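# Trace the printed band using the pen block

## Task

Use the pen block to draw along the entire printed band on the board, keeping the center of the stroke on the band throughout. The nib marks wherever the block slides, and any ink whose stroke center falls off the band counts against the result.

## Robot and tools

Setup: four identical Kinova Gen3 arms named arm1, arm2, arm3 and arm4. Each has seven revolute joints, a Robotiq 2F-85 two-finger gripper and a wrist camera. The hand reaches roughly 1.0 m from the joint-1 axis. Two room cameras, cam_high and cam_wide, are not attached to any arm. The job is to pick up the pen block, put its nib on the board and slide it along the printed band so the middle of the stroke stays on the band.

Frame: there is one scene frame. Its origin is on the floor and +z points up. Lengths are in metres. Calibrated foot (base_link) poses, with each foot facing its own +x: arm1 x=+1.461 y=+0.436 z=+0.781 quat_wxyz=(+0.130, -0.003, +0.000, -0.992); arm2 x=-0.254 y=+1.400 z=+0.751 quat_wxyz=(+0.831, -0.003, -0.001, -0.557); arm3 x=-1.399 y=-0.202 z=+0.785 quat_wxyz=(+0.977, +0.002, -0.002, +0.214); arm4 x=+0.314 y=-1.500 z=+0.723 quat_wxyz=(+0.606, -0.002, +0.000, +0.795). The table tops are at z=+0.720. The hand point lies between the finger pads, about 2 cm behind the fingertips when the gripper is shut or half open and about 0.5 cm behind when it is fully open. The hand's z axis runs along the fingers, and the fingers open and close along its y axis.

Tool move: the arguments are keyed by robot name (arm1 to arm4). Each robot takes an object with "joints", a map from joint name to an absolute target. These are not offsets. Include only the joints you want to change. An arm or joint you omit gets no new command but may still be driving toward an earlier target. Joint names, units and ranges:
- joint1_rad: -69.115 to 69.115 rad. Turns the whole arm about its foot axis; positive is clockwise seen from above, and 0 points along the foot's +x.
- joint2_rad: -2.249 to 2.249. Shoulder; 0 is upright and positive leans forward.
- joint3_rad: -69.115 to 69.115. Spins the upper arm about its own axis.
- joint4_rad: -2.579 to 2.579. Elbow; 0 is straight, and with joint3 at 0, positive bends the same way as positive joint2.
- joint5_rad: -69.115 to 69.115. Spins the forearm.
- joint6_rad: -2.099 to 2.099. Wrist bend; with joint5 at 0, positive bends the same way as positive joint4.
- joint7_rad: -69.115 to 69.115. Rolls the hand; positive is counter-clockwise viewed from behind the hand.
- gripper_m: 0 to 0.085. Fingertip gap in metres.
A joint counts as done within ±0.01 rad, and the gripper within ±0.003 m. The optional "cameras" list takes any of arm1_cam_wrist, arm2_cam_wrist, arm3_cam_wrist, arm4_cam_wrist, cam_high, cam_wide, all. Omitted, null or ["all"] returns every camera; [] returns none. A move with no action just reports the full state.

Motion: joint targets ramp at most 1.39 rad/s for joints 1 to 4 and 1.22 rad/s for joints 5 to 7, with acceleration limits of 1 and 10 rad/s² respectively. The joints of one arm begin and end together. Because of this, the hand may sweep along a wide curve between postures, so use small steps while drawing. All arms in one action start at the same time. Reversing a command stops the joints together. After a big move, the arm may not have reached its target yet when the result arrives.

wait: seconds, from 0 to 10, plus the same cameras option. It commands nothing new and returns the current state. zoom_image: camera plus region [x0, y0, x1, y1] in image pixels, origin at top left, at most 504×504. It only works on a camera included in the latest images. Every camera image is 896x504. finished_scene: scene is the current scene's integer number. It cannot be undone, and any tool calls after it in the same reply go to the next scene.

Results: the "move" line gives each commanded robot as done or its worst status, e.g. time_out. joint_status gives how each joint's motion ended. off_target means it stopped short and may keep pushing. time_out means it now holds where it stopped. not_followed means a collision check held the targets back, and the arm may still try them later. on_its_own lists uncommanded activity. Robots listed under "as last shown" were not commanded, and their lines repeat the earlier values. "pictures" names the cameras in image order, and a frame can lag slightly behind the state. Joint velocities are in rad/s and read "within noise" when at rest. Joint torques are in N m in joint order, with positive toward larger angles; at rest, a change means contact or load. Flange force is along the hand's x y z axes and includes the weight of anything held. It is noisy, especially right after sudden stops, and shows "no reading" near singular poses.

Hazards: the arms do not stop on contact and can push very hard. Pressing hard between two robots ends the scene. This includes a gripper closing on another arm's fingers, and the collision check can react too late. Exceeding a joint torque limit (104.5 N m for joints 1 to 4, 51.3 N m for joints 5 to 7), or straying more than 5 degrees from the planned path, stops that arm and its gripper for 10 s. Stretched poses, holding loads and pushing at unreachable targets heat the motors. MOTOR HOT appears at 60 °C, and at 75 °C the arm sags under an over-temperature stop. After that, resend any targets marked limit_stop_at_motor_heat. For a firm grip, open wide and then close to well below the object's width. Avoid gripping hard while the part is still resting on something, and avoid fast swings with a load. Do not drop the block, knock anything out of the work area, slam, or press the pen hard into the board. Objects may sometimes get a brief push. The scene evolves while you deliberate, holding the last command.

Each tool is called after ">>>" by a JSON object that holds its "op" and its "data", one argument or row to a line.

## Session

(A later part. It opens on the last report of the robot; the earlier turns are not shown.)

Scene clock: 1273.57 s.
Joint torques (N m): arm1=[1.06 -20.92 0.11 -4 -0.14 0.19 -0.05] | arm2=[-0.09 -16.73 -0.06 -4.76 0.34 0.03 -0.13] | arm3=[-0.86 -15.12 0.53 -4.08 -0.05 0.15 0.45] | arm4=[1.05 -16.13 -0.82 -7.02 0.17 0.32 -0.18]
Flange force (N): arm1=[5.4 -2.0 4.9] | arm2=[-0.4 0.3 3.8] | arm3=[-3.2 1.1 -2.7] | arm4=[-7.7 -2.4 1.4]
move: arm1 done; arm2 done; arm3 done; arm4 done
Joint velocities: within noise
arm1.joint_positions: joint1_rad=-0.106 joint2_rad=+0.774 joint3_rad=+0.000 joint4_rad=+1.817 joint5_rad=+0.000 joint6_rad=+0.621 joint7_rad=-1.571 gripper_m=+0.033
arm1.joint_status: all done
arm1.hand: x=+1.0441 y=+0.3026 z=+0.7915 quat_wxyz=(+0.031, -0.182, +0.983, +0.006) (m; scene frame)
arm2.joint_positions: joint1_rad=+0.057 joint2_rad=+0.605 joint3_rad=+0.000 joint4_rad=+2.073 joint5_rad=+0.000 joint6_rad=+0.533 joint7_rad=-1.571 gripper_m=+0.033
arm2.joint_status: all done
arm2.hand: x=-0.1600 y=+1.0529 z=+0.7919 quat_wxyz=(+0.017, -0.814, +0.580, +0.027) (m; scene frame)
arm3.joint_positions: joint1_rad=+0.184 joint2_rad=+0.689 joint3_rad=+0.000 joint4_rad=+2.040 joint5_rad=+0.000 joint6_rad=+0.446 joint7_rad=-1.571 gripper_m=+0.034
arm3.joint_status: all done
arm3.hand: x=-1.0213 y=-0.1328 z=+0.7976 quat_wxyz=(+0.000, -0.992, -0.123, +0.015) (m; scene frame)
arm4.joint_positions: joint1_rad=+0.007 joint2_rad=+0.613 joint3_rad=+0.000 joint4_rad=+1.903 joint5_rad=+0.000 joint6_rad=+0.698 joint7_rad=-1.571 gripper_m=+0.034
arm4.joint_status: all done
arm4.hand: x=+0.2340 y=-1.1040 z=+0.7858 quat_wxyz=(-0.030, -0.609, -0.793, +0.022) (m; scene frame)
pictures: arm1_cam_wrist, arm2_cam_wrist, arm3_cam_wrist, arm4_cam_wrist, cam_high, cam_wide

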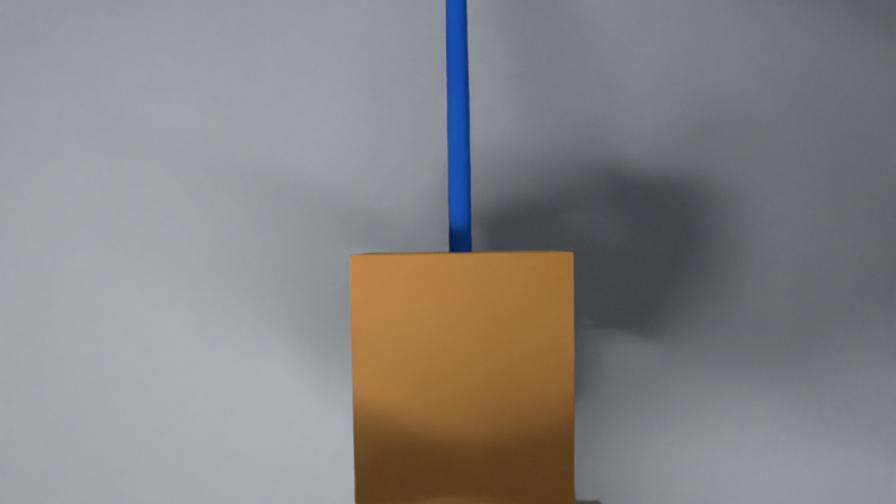

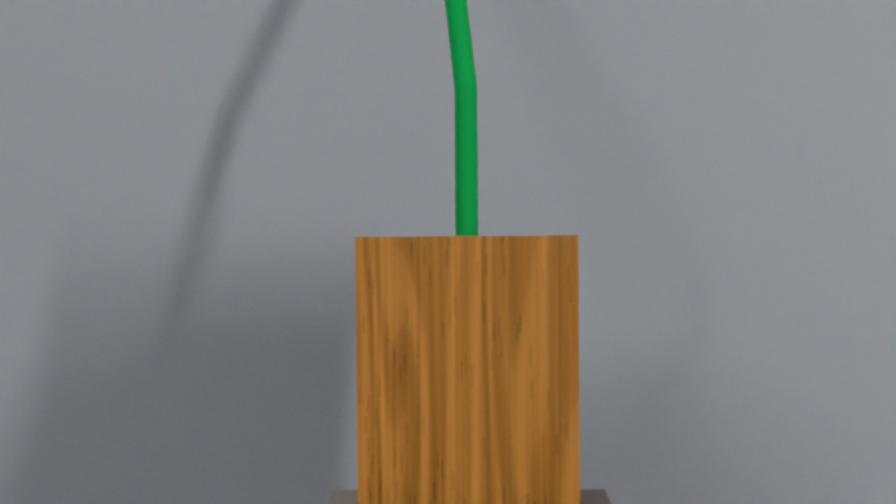

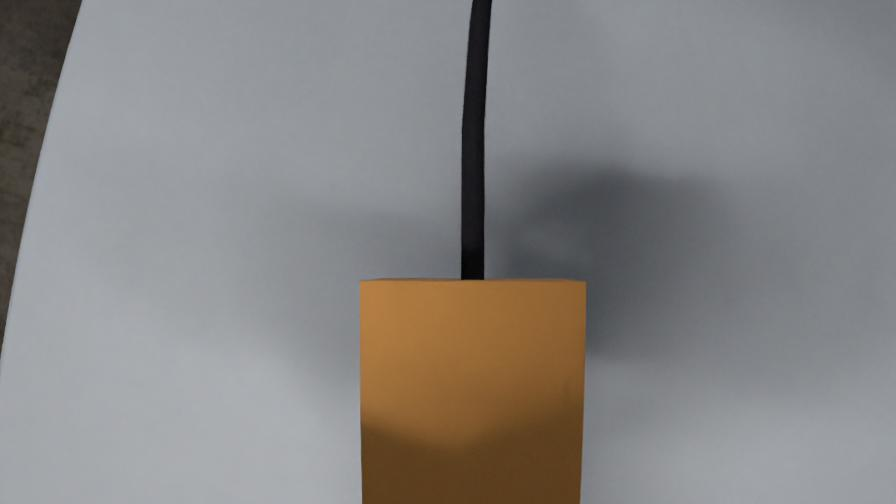

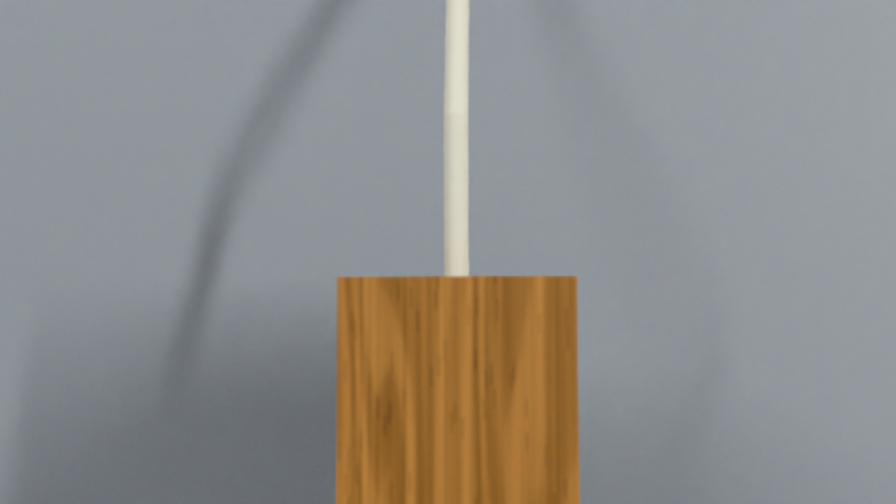

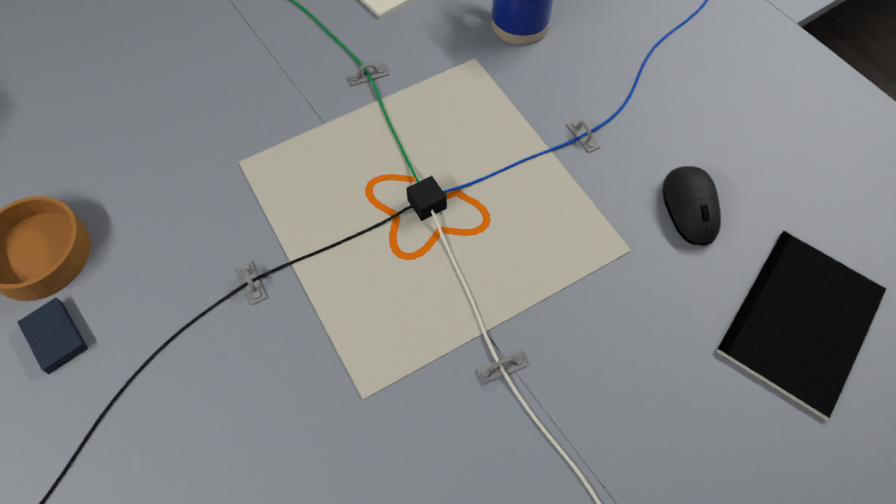

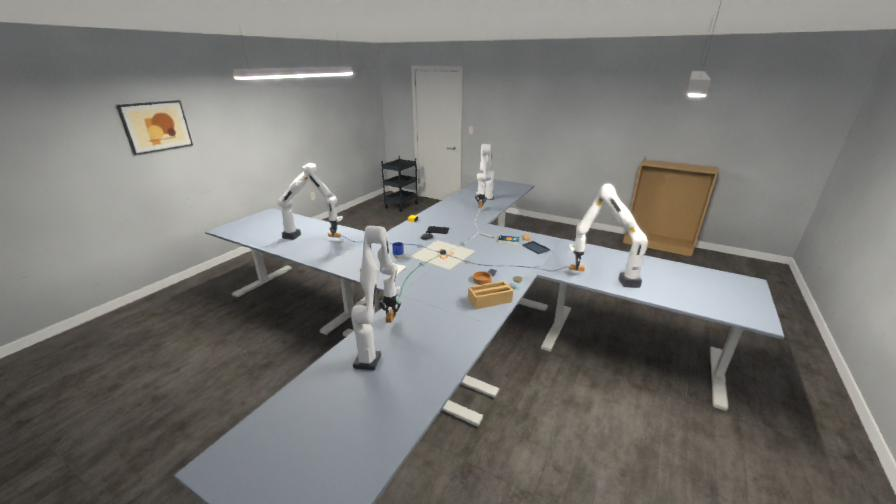

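>>> {"op": "move", "data": {
  "arm1": {"joints": {"joint4_rad": 1.8424}},
  "arm2": {"joints": {"joint4_rad": 2.0976}},
  "arm3": {"joints": {"joint4_rad": 2.0525}},
  "arm4": {"joints": {"joint4_rad": 1.9335}},
  "cameras": ["cam_high", "cam_wide"]
}}

>>> {"op": "zoom_image", "data": {
  "camera": "cam_wide",
  "region": [320, 200, 520, 330]
}}

>>> {"op": "zoom_image", "data": {
  "camera": "cam_wide",
  "region": [430, 190, 630, 300]
}}

Scene clock: 1293.03 s.
Joint torques (N m): arm1=[1.09 -20.65 0.12 -3.81 -0.16 0.22 -0.07] | arm2=[-0.06 -16.42 -0.2 -4.35 0.33 0.15 -0.12] | arm3=[-0.89 -14.99 0.55 -3.95 -0.04 0.19 0.41] | arm4=[1 -15.83 -0.82 -6.87 0.18 0.43 -0.22]
Flange force (N): arm1=[5.2 -2.0 4.9] | arm2=[0.0 0.3 3.9] | arm3=[-3.3 1.3 -2.6] | arm4=[-8.1 -2.1 1.7]
move: arm1 done; arm2 done; arm3 done; arm4 done
Joint velocities: within noise
arm1.joint_positions: joint1_rad=-0.106 joint2_rad=+0.774 joint3_rad=+0.000 joint4_rad=+1.842 joint5_rad=+0.000 joint6_rad=+0.621 joint7_rad=-1.571 gripper_m=+0.033
arm1.joint_status: all done
arm1.hand: x=+1.0576 y=+0.3078 z=+0.7881 quat_wxyz=(+0.044, -0.182, +0.982, +0.009) (m; scene frame)
arm2.joint_positions: joint1_rad=+0.057 joint2_rad=+0.605 joint3_rad=+0.000 joint4_rad=+2.098 joint5_rad=+0.000 joint6_rad=+0.533 joint7_rad=-1.571 gripper_m=+0.033
arm2.joint_status: all done
arm2.hand: x=-0.1649 y=+1.0669 z=+0.7890 quat_wxyz=(+0.024, -0.814, +0.580, +0.037) (m; scene frame)
arm3.joint_positions: joint1_rad=+0.184 joint2_rad=+0.689 joint3_rad=+0.000 joint4_rad=+2.053 joint5_rad=+0.000 joint6_rad=+0.446 joint7_rad=-1.571 gripper_m=+0.034
arm3.joint_status: all done
arm3.hand: x=-1.0283 y=-0.1346 z=+0.7962 quat_wxyz=(-0.001, -0.992, -0.123, +0.020) (m; scene frame)
arm4.joint_positions: joint1_rad=+0.007 joint2_rad=+0.613 joint3_rad=+0.000 joint4_rad=+1.933 joint5_rad=+0.000 joint6_rad=+0.698 joint7_rad=-1.571 gripper_m=+0.034
arm4.joint_status: all done
arm4.hand: x=+0.2384 y=-1.1205 z=+0.7813 quat_wxyz=(-0.042, -0.608, -0.792, +0.032) (m; scene frame)
pictures: cam_high, cam_wide

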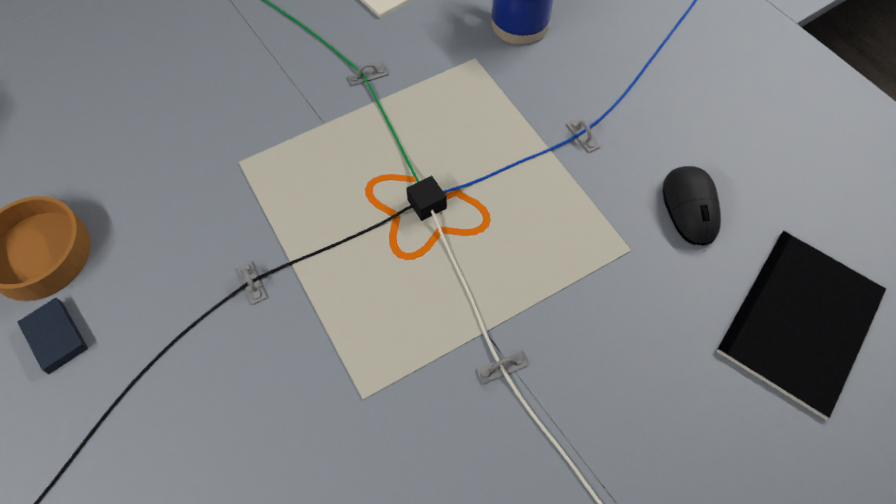

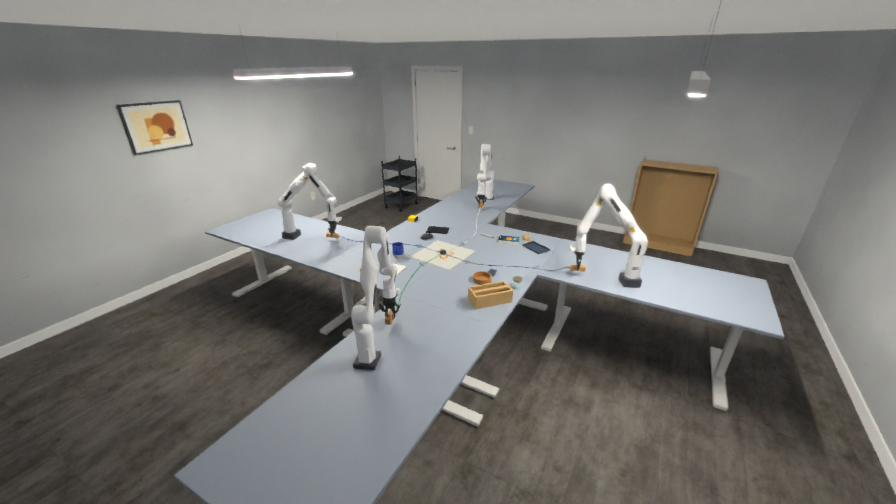

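Scaled by 2.520 from the camera's 896x504 image, which has a finer 1280x720 frame.

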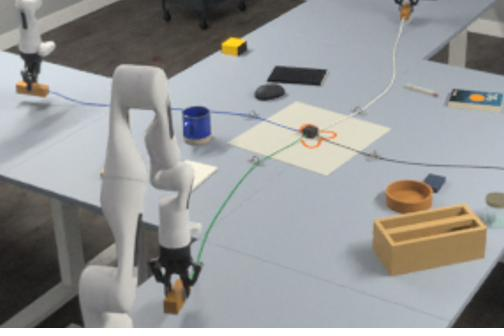

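Scaled by 2.520 from the camera's 896x504 image, which has a finer 1280x720 frame.

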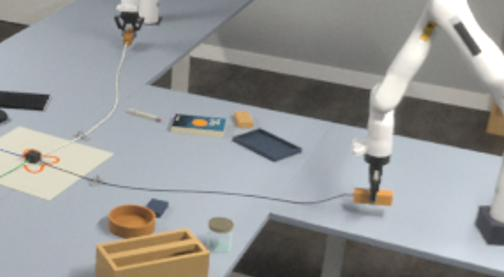

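>>> {"op": "move", "data": {
  "arm1": {"joints": {"joint4_rad": 1.8514}},
  "arm2": {"joints": {"joint4_rad": 2.1062}},
  "arm3": {"joints": {"joint4_rad": 2.0610}},
  "arm4": {"joints": {"joint4_rad": 1.9555}},
  "cameras": ["cam_high"]
}}

>>> {"op": "zoom_image", "data": {
  "camera": "cam_high",
  "region": [350, 150, 510, 275]
}}

Scene clock: 1328.57 s.
Joint torques (N m): arm1=[1.07 -20.54 0.1 -3.67 -0.16 0.27 -0.08] | arm2=[-0.05 -16.41 -0.17 -4.12 0.31 0.17 -0.14] | arm3=[-0.88 -14.94 0.54 -3.83 -0.05 0.23 0.43] | arm4=[1.05 -15.63 -0.85 -6.44 0.17 0.51 -0.21]
Flange force (N): arm1=[5.3 -1.9 4.9] | arm2=[0.5 0.3 3.9] | arm3=[-3.2 1.2 -2.5] | arm4=[-7.3 -2.2 1.7]
move: arm1 done; arm2 done; arm3 done; arm4 done
Joint velocities: within noise
arm1.joint_positions: joint1_rad=-0.106 joint2_rad=+0.774 joint3_rad=+0.000 joint4_rad=+1.851 joint5_rad=+0.000 joint6_rad=+0.621 joint7_rad=-1.571 gripper_m=+0.033
arm1.joint_status: all done
arm1.hand: x=+1.0625 y=+0.3097 z=+0.7869 quat_wxyz=(+0.048, -0.182, +0.982, +0.010) (m; scene frame)
arm2.joint_positions: joint1_rad=+0.057 joint2_rad=+0.605 joint3_rad=+0.000 joint4_rad=+2.106 joint5_rad=+0.000 joint6_rad=+0.533 joint7_rad=-1.571 gripper_m=+0.033
arm2.joint_status: all done
arm2.hand: x=-0.1665 y=+1.0718 z=+0.7881 quat_wxyz=(+0.027, -0.813, +0.580, +0.040) (m; scene frame)
arm3.joint_positions: joint1_rad=+0.184 joint2_rad=+0.689 joint3_rad=+0.000 joint4_rad=+2.061 joint5_rad=+0.000 joint6_rad=+0.446 joint7_rad=-1.571 gripper_m=+0.034
arm3.joint_status: all done
arm3.hand: x=-1.0332 y=-0.1358 z=+0.7953 quat_wxyz=(-0.001, -0.992, -0.123, +0.025) (m; scene frame)
arm4.joint_positions: joint1_rad=+0.007 joint2_rad=+0.613 joint3_rad=+0.000 joint4_rad=+1.955 joint5_rad=+0.000 joint6_rad=+0.698 joint7_rad=-1.571 gripper_m=+0.034
arm4.joint_status: all done
arm4.hand: x=+0.2417 y=-1.1326 z=+0.7783 quat_wxyz=(-0.051, -0.608, -0.792, +0.038) (m; scene frame)
pictures: cam_high

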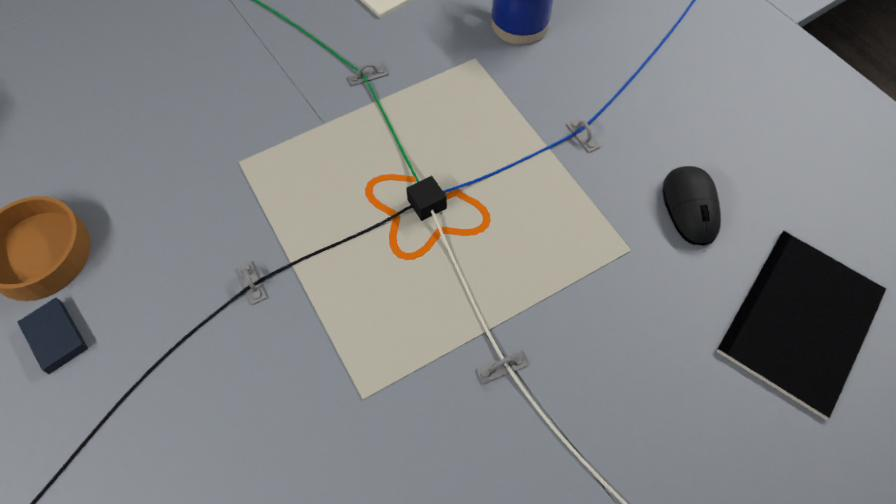

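Scaled by 3.150 from the camera's 896x504 image, which has a finer 1280x720 frame.

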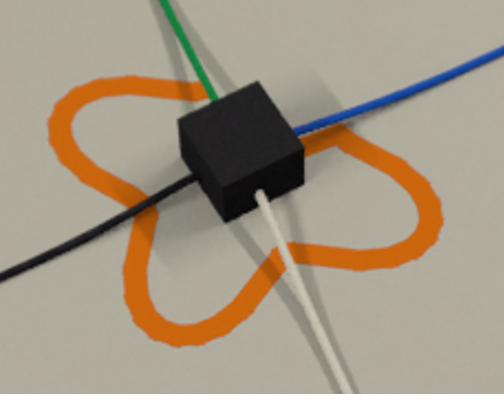

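>>> {"op": "move", "data": {
  "arm1": {"joints": {"joint4_rad": 1.8567}},
  "arm2": {"joints": {"joint4_rad": 2.1114}},
  "arm3": {"joints": {"joint4_rad": 2.0678}},
  "arm4": {"joints": {"joint4_rad": 1.9700}},
  "cameras": ["cam_high"]
}}

>>> {"op": "zoom_image", "data": {
  "camera": "cam_high",
  "region": [350, 150, 510, 275]
}}

Scene clock: 1341.97 s.
Joint torques (N m): arm1=[1.06 -20.45 0.11 -3.59 -0.15 0.31 -0.08] | arm2=[0.07 -16.31 -0.18 -4.16 0.37 0.2 -0.11] | arm3=[-0.89 -14.8 0.53 -3.74 -0.07 0.26 0.45] | arm4=[1.02 -15.49 -0.86 -6.24 0.17 0.54 -0.18]
Flange force (N): arm1=[5.3 -1.9 4.8] | arm2=[0.2 -0.1 4.0] | arm3=[-3.2 1.2 -2.6] | arm4=[-7.1 -2.1 1.7]
move: arm1 done; arm2 done; arm3 done; arm4 done
Joint velocities: within noise
arm1.joint_positions: joint1_rad=-0.106 joint2_rad=+0.774 joint3_rad=+0.000 joint4_rad=+1.857 joint5_rad=+0.000 joint6_rad=+0.621 joint7_rad=-1.571 gripper_m=+0.033
arm1.joint_status: all done
arm1.hand: x=+1.0654 y=+0.3108 z=+0.7862 quat_wxyz=(+0.051, -0.182, +0.982, +0.010) (m; scene frame)
arm2.joint_positions: joint1_rad=+0.057 joint2_rad=+0.605 joint3_rad=+0.000 joint4_rad=+2.111 joint5_rad=+0.000 joint6_rad=+0.533 joint7_rad=-1.571 gripper_m=+0.033
arm2.joint_status: all done
arm2.hand: x=-0.1675 y=+1.0747 z=+0.7876 quat_wxyz=(+0.028, -0.813, +0.580, +0.042) (m; scene frame)
arm3.joint_positions: joint1_rad=+0.184 joint2_rad=+0.689 joint3_rad=+0.000 joint4_rad=+2.068 joint5_rad=+0.000 joint6_rad=+0.446 joint7_rad=-1.571 gripper_m=+0.034
arm3.joint_status: all done
arm3.hand: x=-1.0372 y=-0.1368 z=+0.7946 quat_wxyz=(-0.002, -0.992, -0.123, +0.028) (m; scene frame)
arm4.joint_positions: joint1_rad=+0.007 joint2_rad=+0.613 joint3_rad=+0.000 joint4_rad=+1.970 joint5_rad=+0.000 joint6_rad=+0.698 joint7_rad=-1.571 gripper_m=+0.034
arm4.joint_status: all done
arm4.hand: x=+0.2439 y=-1.1407 z=+0.7765 quat_wxyz=(-0.057, -0.607, -0.791, +0.043) (m; scene frame)
pictures: cam_high

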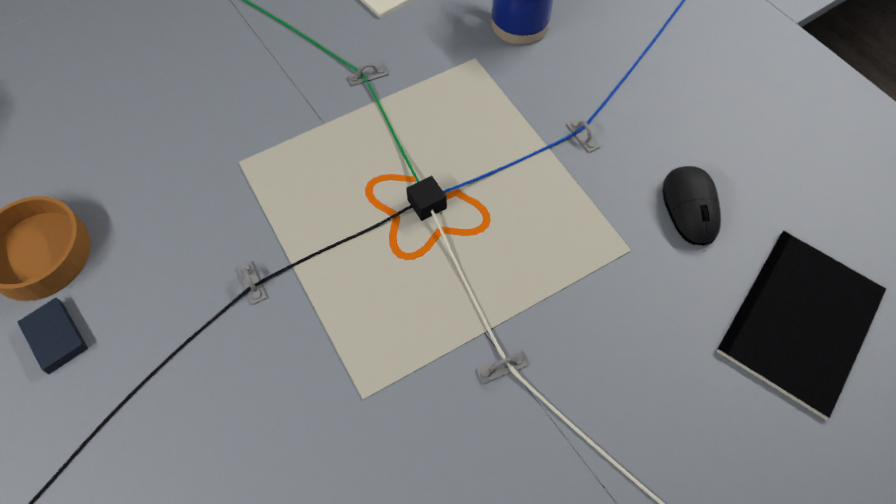

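Scaled by 3.150 from the camera's 896x504 image, which has a finer 1280x720 frame.

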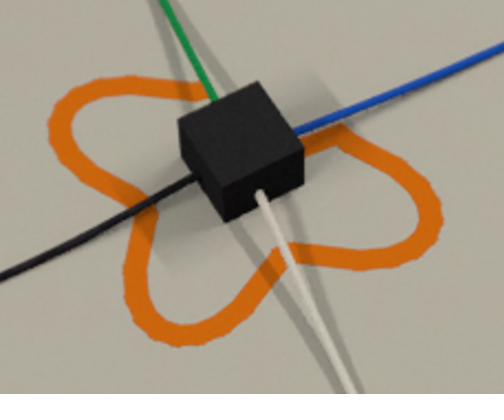

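>>> {"op": "move", "data": {
  "arm1": {"joints": {"joint4_rad": 1.8602}},
  "arm2": {"joints": {"joint4_rad": 2.1148}},
  "arm3": {"joints": {"joint4_rad": 2.0712}},
  "arm4": {"joints": {"joint4_rad": 1.9754}},
  "cameras": ["cam_high"]
}}

>>> {"op": "zoom_image", "data": {
  "camera": "cam_high",
  "region": [350, 150, 510, 275]
}}

Scene clock: 1356.80 s.
Joint torques (N m): arm1=[1.1 -20.32 0.07 -3.37 -0.12 0.37 -0.05] | arm2=[0.04 -16.07 -0.12 -3.99 0.39 0.24 -0.08] | arm3=[-0.87 -14.76 0.55 -3.71 -0.04 0.27 0.43] | arm4=[1.07 -15.3 -0.82 -6.06 0.18 0.65 -0.2]
Flange force (N): arm1=[5.7 -2.1 4.7] | arm2=[0.2 -0.1 3.5] | arm3=[-3.3 1.2 -2.6] | arm4=[-7.0 -2.2 1.6]
move: arm1 done; arm2 done; arm3 done; arm4 done
Joint velocities: within noise
arm1.joint_positions: joint1_rad=-0.106 joint2_rad=+0.774 joint3_rad=+0.000 joint4_rad=+1.860 joint5_rad=+0.000 joint6_rad=+0.621 joint7_rad=-1.571 gripper_m=+0.033
arm1.joint_status: all done
arm1.hand: x=+1.0673 y=+0.3115 z=+0.7858 quat_wxyz=(+0.052, -0.182, +0.982, +0.010) (m; scene frame)
arm2.joint_positions: joint1_rad=+0.057 joint2_rad=+0.605 joint3_rad=+0.000 joint4_rad=+2.115 joint5_rad=+0.000 joint6_rad=+0.533 joint7_rad=-1.571 gripper_m=+0.033
arm2.joint_status: all done
arm2.hand: x=-0.1682 y=+1.0766 z=+0.7873 quat_wxyz=(+0.029, -0.813, +0.580, +0.044) (m; scene frame)
arm3.joint_positions: joint1_rad=+0.184 joint2_rad=+0.689 joint3_rad=+0.000 joint4_rad=+2.071 joint5_rad=+0.000 joint6_rad=+0.446 joint7_rad=-1.571 gripper_m=+0.034
arm3.joint_status: all done
arm3.hand: x=-1.0392 y=-0.1373 z=+0.7943 quat_wxyz=(-0.002, -0.992, -0.123, +0.030) (m; scene frame)
arm4.joint_positions: joint1_rad=+0.007 joint2_rad=+0.613 joint3_rad=+0.000 joint4_rad=+1.975 joint5_rad=+0.000 joint6_rad=+0.698 joint7_rad=-1.571 gripper_m=+0.034
arm4.joint_status: all done
arm4.hand: x=+0.2446 y=-1.1437 z=+0.7758 quat_wxyz=(-0.059, -0.607, -0.791, +0.044) (m; scene frame)
pictures: cam_high

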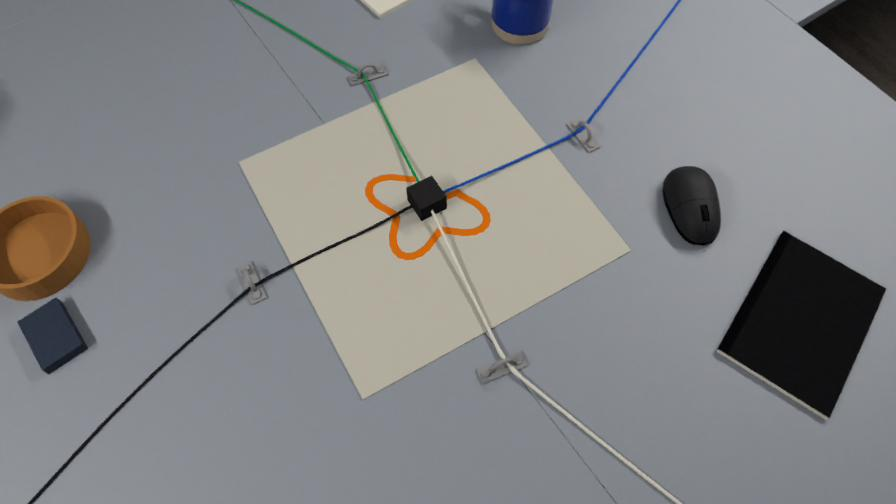

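Scaled by 3.150 from the camera's 896x504 image, which has a finer 1280x720 frame.

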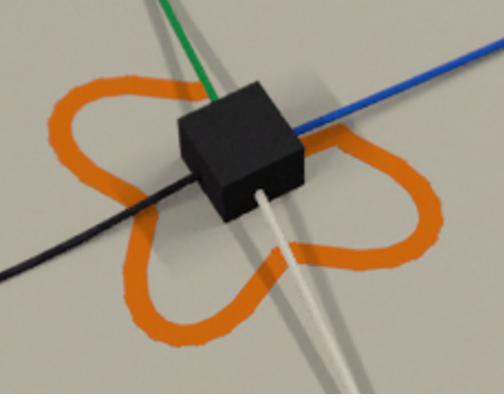

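>>> {"op": "move", "data": {
  "arm1": {"joints": {"joint4_rad": 1.8637}},
  "arm2": {"joints": {"joint4_rad": 2.1182}},
  "arm3": {"joints": {"joint4_rad": 2.0760}},
  "arm4": {"joints": {"joint4_rad": 1.9790}},
  "cameras": ["cam_high"]
}}

>>> {"op": "zoom_image", "data": {
  "camera": "cam_high",
  "region": [350, 150, 510, 275]
}}

Scene clock: 1366.07 s.
Joint torques (N m): arm1=[1.08 -20.11 0.12 -2.98 -0.15 0.65 -0.1] | arm2=[0.03 -16.24 -0.19 -3.83 0.34 0.35 -0.11] | arm3=[-0.89 -14.75 0.52 -3.68 -0.06 0.31 0.46] | arm4=[1.03 -15.06 -0.77 -5.37 0.17 0.96 -0.22]
Flange force (N): arm1=[6.1 -1.9 4.8] | arm2=[0.8 0.0 4.2] | arm3=[-3.3 1.2 -2.4] | arm4=[-5.7 -2.0 1.5]
move: arm1 done; arm2 done; arm3 done; arm4 done
Joint velocities: within noise
arm1.joint_positions: joint1_rad=-0.106 joint2_rad=+0.774 joint3_rad=+0.000 joint4_rad=+1.864 joint5_rad=+0.000 joint6_rad=+0.621 joint7_rad=-1.571 gripper_m=+0.033
arm1.joint_status: all done
arm1.hand: x=+1.0692 y=+0.3123 z=+0.7854 quat_wxyz=(+0.054, -0.182, +0.982, +0.011) (m; scene frame)
arm2.joint_positions: joint1_rad=+0.057 joint2_rad=+0.605 joint3_rad=+0.000 joint4_rad=+2.118 joint5_rad=+0.000 joint6_rad=+0.533 joint7_rad=-1.571 gripper_m=+0.033
arm2.joint_status: all done
arm2.hand: x=-0.1689 y=+1.0785 z=+0.7869 quat_wxyz=(+0.030, -0.813, +0.580, +0.045) (m; scene frame)
arm3.joint_positions: joint1_rad=+0.184 joint2_rad=+0.689 joint3_rad=+0.000 joint4_rad=+2.076 joint5_rad=+0.000 joint6_rad=+0.446 joint7_rad=-1.571 gripper_m=+0.034
arm3.joint_status: all done
arm3.hand: x=-1.0420 y=-0.1380 z=+0.7938 quat_wxyz=(-0.002, -0.992, -0.123, +0.032) (m; scene frame)
arm4.joint_positions: joint1_rad=+0.007 joint2_rad=+0.613 joint3_rad=+0.000 joint4_rad=+1.979 joint5_rad=+0.000 joint6_rad=+0.698 joint7_rad=-1.571 gripper_m=+0.034
arm4.joint_status: all done
arm4.hand: x=+0.2452 y=-1.1457 z=+0.7754 quat_wxyz=(-0.060, -0.607, -0.791, +0.045) (m; scene frame)
pictures: cam_high

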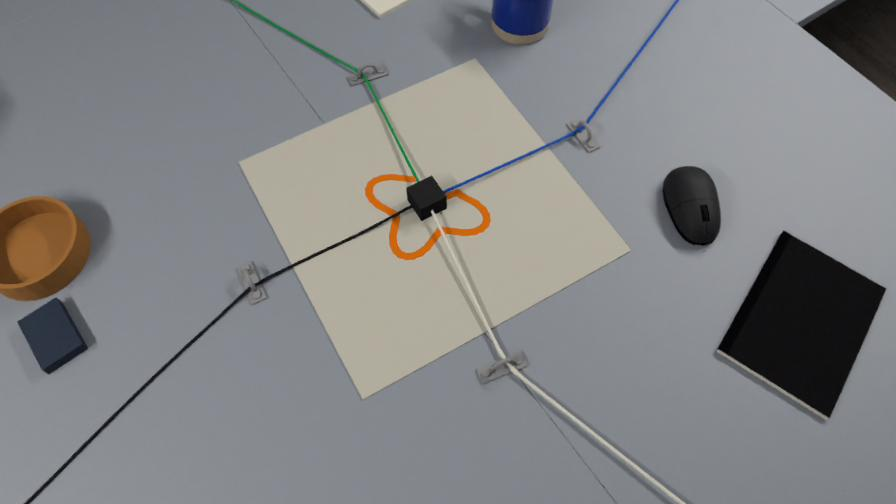

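Scaled by 3.150 from the camera's 896x504 image, which has a finer 1280x720 frame.

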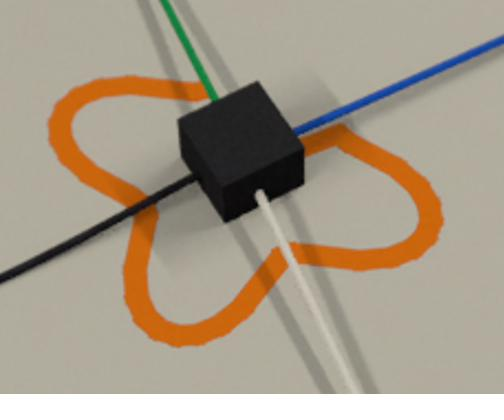

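>>> {"op": "move", "data": {
  "arm2": {"joints": {"joint4_rad": 2.1216}},
  "arm3": {"joints": {"joint4_rad": 2.0805}},
  "cameras": ["cam_high"]
}}

>>> {"op": "zoom_image", "data": {
  "camera": "cam_high",
  "region": [350, 150, 510, 275]
}}

Scene clock: 1374.10 s.
Joint torques (N m): arm1=[1.09 -20.14 0.12 -2.99 -0.15 0.62 -0.06] | arm2=[0.03 -15.86 -0.14 -3.29 0.32 0.69 -0.11] | arm3=[-0.9 -14.68 0.54 -3.51 -0.05 0.34 0.43] | arm4=[1.05 -15.08 -0.82 -5.45 0.18 1 -0.21]
Flange force (N): arm1=[6.2 -2.0 4.8] | arm2=[1.3 0.1 4.1] | arm3=[-3.0 1.3 -2.5] | arm4=[-6.0 -2.1 1.7]
move: arm2 done; arm3 done
Joint velocities: within noise
arm1, arm4: as last shown
arm2.joint_positions: joint1_rad=+0.057 joint2_rad=+0.605 joint3_rad=+0.000 joint4_rad=+2.122 joint5_rad=+0.000 joint6_rad=+0.533 joint7_rad=-1.571 gripper_m=+0.033
arm2.joint_status: all done
arm2.hand: x=-0.1695 y=+1.0804 z=+0.7866 quat_wxyz=(+0.031, -0.813, +0.580, +0.046) (m; scene frame)
arm3.joint_positions: joint1_rad=+0.184 joint2_rad=+0.689 joint3_rad=+0.000 joint4_rad=+2.080 joint5_rad=+0.000 joint6_rad=+0.446 joint7_rad=-1.571 gripper_m=+0.034
arm3.joint_status: all done
arm3.hand: x=-1.0446 y=-0.1387 z=+0.7934 quat_wxyz=(-0.002, -0.992, -0.123, +0.034) (m; scene frame)
pictures: cam_high

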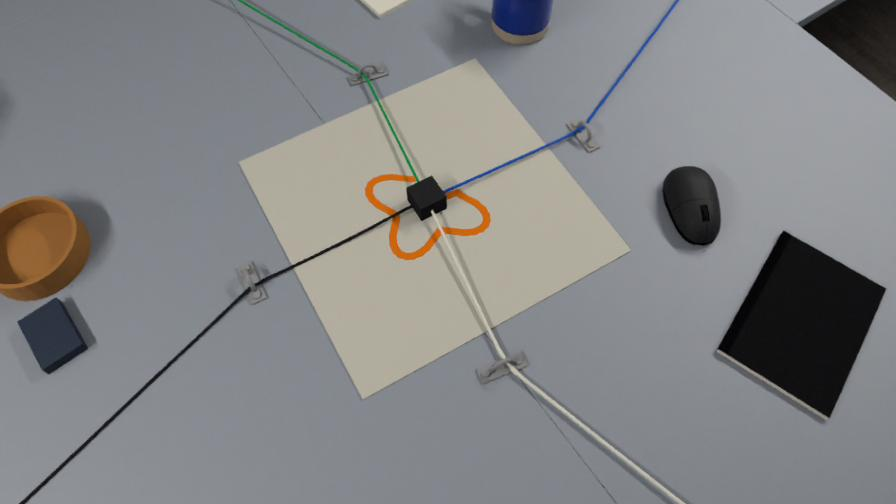

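Scaled by 3.150 from the camera's 896x504 image, which has a finer 1280x720 frame.

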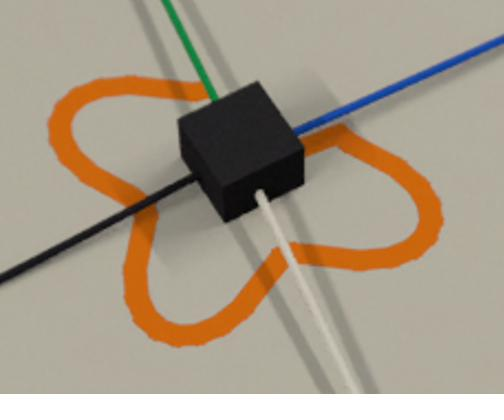

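>>> {"op": "move", "data": {
  "arm3": {"joints": {"joint4_rad": 2.0845}},
  "cameras": ["cam_high"]
}}

>>> {"op": "move", "data": {
  "arm3": {"joints": {"joint4_rad": 2.0870}},
  "cameras": ["cam_high"]
}}

>>> {"op": "zoom_image", "data": {
  "camera": "cam_high",
  "region": [350, 150, 510, 275]
}}

Scene clock: 1382.53 s.
Joint torques (N m): arm1=[1.1 -20.07 0.12 -2.97 -0.14 0.62 -0.1] | arm2=[-0.03 -15.9 -0.11 -3.37 0.3 0.64 -0.11] | arm3=[-0.86 -14.56 0.57 -3.3 -0.06 0.43 0.47] | arm4=[1.08 -15.06 -0.81 -5.52 0.16 0.99 -0.19]
Flange force (N): arm1=[6.2 -1.9 4.7] | arm2=[1.2 0.3 4.1] | arm3=[-2.7 1.1 -2.5] | arm4=[-6.2 -2.2 1.7]
move: arm3 done
Joint velocities: within noise
arm1, arm2, arm4: as last shown
arm3.joint_positions: joint1_rad=+0.184 joint2_rad=+0.689 joint3_rad=+0.000 joint4_rad=+2.084 joint5_rad=+0.000 joint6_rad=+0.446 joint7_rad=-1.571 gripper_m=+0.034
arm3.joint_status: all done
arm3.hand: x=-1.0470 y=-0.1393 z=+0.7930 quat_wxyz=(-0.003, -0.992, -0.123, +0.036) (m; scene frame)
pictures: cam_high

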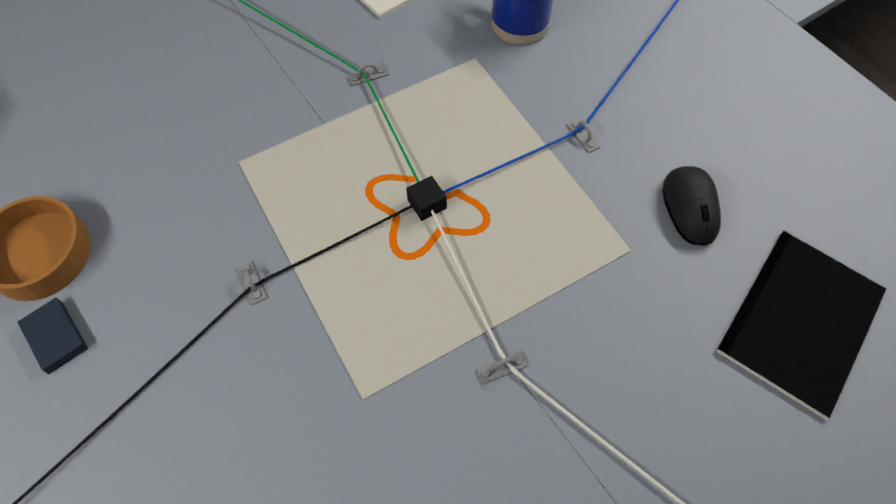

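Scene clock: 1382.93 s.
Joint torques (N m): arm1=[1.08 -20.11 0.11 -2.97 -0.16 0.64 -0.09] | arm2=[-0.02 -15.84 -0.18 -3.22 0.3 0.62 -0.14] | arm3=[-0.87 -14.37 0.55 -3.17 -0.05 0.6 0.44] | arm4=[1.06 -15.08 -0.81 -5.46 0.17 0.97 -0.21]
Flange force (N): arm1=[6.2 -1.9 4.8] | arm2=[1.6 0.3 3.8] | arm3=[-2.9 1.2 -2.5] | arm4=[-6.0 -2.1 1.6]
move: arm3 done
Joint velocities: within noise
arm1, arm2, arm4: as last shown
arm3.joint_positions: joint1_rad=+0.184 joint2_rad=+0.689 joint3_rad=+0.000 joint4_rad=+2.087 joint5_rad=+0.000 joint6_rad=+0.446 joint7_rad=-1.571 gripper_m=+0.034
arm3.joint_status: all done
arm3.hand: x=-1.0484 y=-0.1396 z=+0.7928 quat_wxyz=(-0.003, -0.992, -0.123, +0.038) (m; scene frame)
pictures: cam_high

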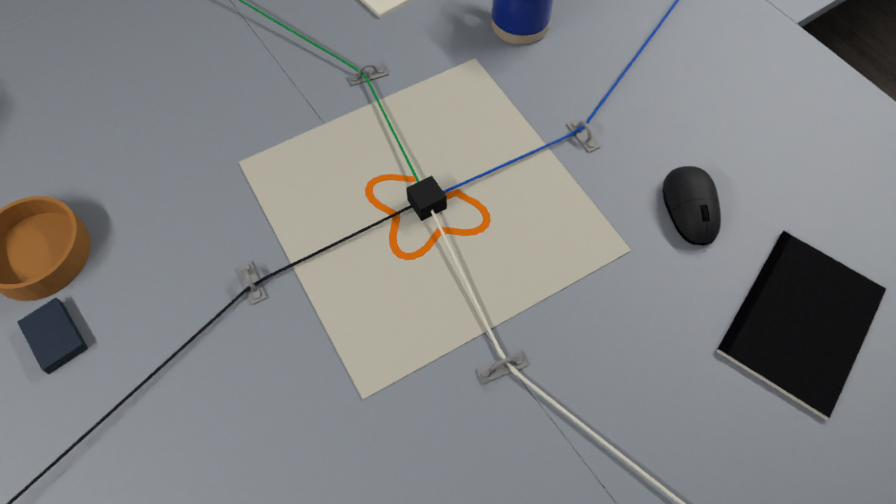

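Scaled by 3.150 from the camera's 896x504 image, which has a finer 1280x720 frame.

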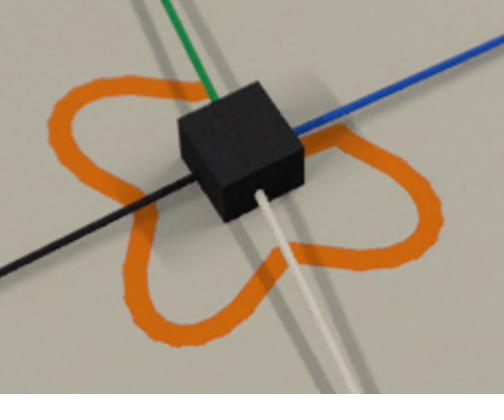

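>>> {"op": "zoom_image", "data": {
  "camera": "cam_high",
  "region": [540, 100, 640, 170]
}}

>>> {"op": "zoom_image", "data": {
  "camera": "cam_high",
  "region": [320, 40, 420, 110]
}}

>>> {"op": "zoom_image", "data": {
  "camera": "cam_high",
  "region": [200, 245, 300, 315]
}}

>>> {"op": "zoom_image", "data": {
  "camera": "cam_high",
  "region": [450, 330, 550, 400]
}}

Scaled by 5.040 from the camera's 896x504 image, which has a finer 1280x720 frame.

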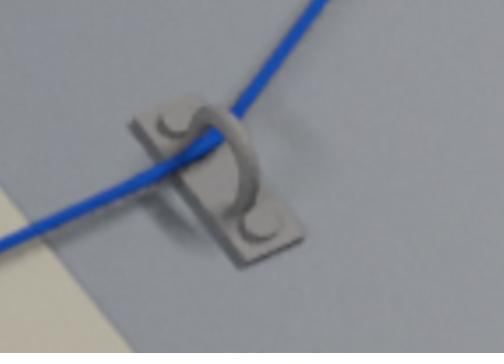

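Scaled by 5.040 from the camera's 896x504 image, which has a finer 1280x720 frame.

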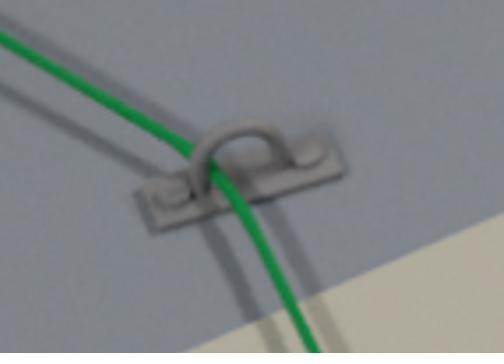

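Scaled by 5.040 from the camera's 896x504 image, which has a finer 1280x720 frame.

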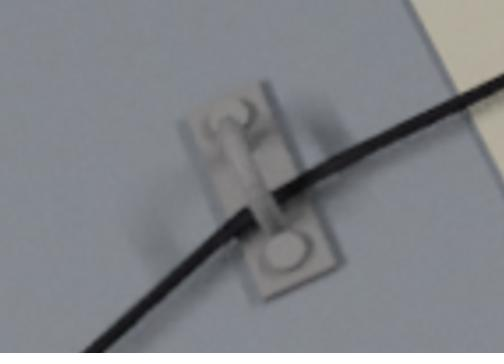

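Scaled by 5.040 from the camera's 896x504 image, which has a finer 1280x720 frame.

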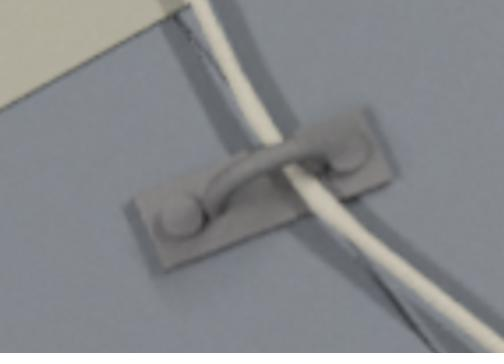

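>>> {"op": "move", "data": {
  "arm4": {"joints": {"joint2_rad": 0.5253, "joint4_rad": 2.0137}},
  "cameras": ["cam_high"]
}}

>>> {"op": "zoom_image", "data": {
  "camera": "cam_high",
  "region": [350, 150, 510, 275]
}}

Scene clock: 1509.87 s.
Joint torques (N m): arm1=[1.09 -20.09 0.16 -2.96 -0.15 0.64 -0.07] | arm2=[0 -15.89 -0.09 -3.38 0.38 0.58 -0.02] | arm3=[-0.86 -14.33 0.56 -3 -0.03 0.6 0.45] | arm4=[1.05 -14.11 -0.82 -5.9 0.16 0.92 -0.22]
Flange force (N): arm1=[6.2 -1.9 4.8] | arm2=[1.2 -0.1 3.9] | arm3=[-2.4 1.2 -2.7] | arm4=[-5.8 -2.1 1.9]
move: arm4 done
Joint velocities: within noise
arm1, arm2, arm3: as last shown
arm4.joint_positions: joint1_rad=+0.007 joint2_rad=+0.525 joint3_rad=+0.000 joint4_rad=+2.014 joint5_rad=+0.000 joint6_rad=+0.698 joint7_rad=-1.571 gripper_m=+0.034
arm4.joint_status: all done
arm4.hand: x=+0.2453 y=-1.1463 z=+0.8023 quat_wxyz=(-0.039, -0.608, -0.792, +0.029) (m; scene frame)
pictures: cam_high

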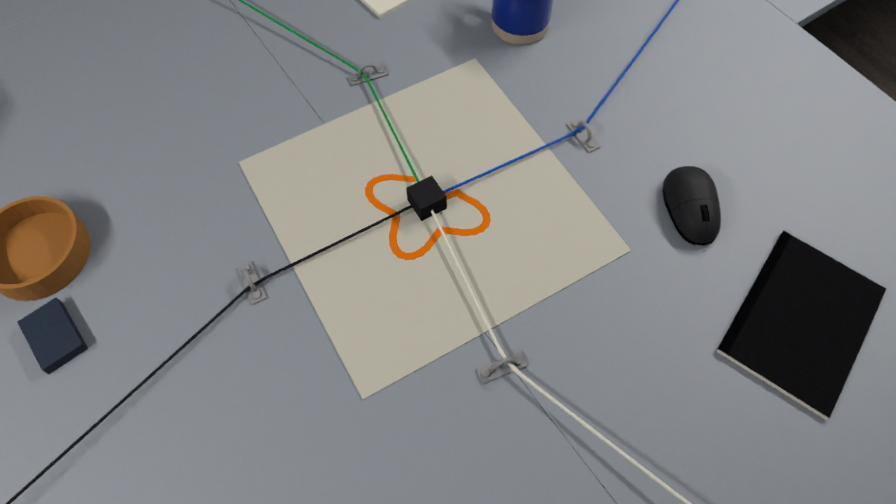

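Scaled by 3.150 from the camera's 896x504 image, which has a finer 1280x720 frame.

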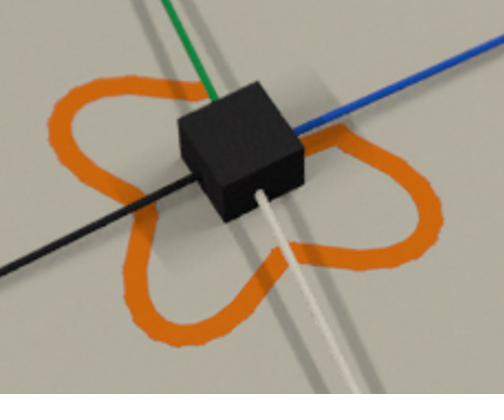

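>>> {"op": "move", "data": {
  "arm1": {"joints": {"joint4_rad": 1.8828}},
  "arm3": {"joints": {"joint4_rad": 2.0683}},
  "arm4": {"joints": {"joint4_rad": 2.0127}},
  "cameras": ["cam_high"]
}}

>>> {"op": "zoom_image", "data": {
  "camera": "cam_high",
  "region": [400, 165, 472, 225]
}}

Scene clock: 1520.60 s.
Joint torques (N m): arm1=[1.08 -19.67 0.09 -2.22 -0.15 0.96 -0.1] | arm2=[-0.15 -15.98 -0.11 -3.33 0.37 0.67 -0.07] | arm3=[-0.87 -14.67 0.58 -3.21 -0.04 0.45 0.43] | arm4=[1.08 -14.22 -0.84 -6.01 0.17 0.84 -0.23]
Flange force (N): arm1=[7.2 -1.8 4.7] | arm2=[1.4 0.5 4.3] | arm3=[-2.1 1.3 -2.6] | arm4=[-5.8 -2.2 1.9]
move: arm1 done; arm3 done; arm4 done
Joint velocities: within noise
arm1.joint_positions: joint1_rad=-0.106 joint2_rad=+0.774 joint3_rad=+0.000 joint4_rad=+1.883 joint5_rad=+0.000 joint6_rad=+0.621 joint7_rad=-1.571 gripper_m=+0.033
arm1.joint_status: all done
arm1.hand: x=+1.0796 y=+0.3163 z=+0.7832 quat_wxyz=(+0.063, -0.182, +0.981, +0.012) (m; scene frame)
arm2: as last shown
arm3.joint_positions: joint1_rad=+0.184 joint2_rad=+0.689 joint3_rad=+0.000 joint4_rad=+2.068 joint5_rad=+0.000 joint6_rad=+0.446 joint7_rad=-1.571 gripper_m=+0.034
arm3.joint_status: all done
arm3.hand: x=-1.0375 y=-0.1369 z=+0.7946 quat_wxyz=(-0.002, -0.992, -0.123, +0.028) (m; scene frame)
arm4.joint_positions: joint1_rad=+0.007 joint2_rad=+0.525 joint3_rad=+0.000 joint4_rad=+2.013 joint5_rad=+0.000 joint6_rad=+0.698 joint7_rad=-1.571 gripper_m=+0.034
arm4.joint_status: all done
arm4.hand: x=+0.2452 y=-1.1458 z=+0.8025 quat_wxyz=(-0.039, -0.608, -0.792, +0.029) (m; scene frame)
pictures: cam_high

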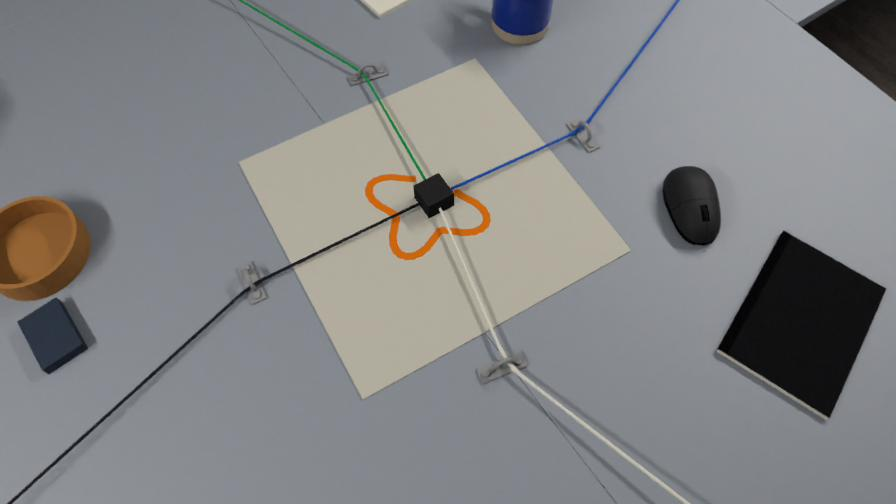

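Scaled by 7.000 from the camera's 896x504 image, which has a finer 1280x720 frame.

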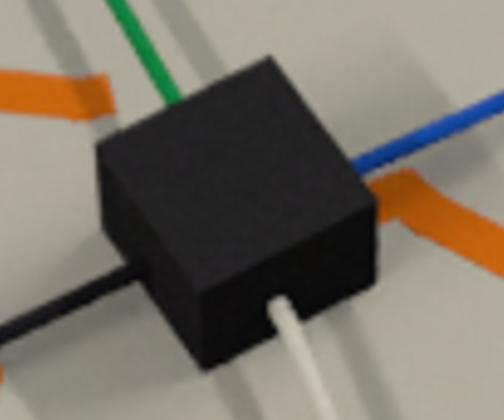

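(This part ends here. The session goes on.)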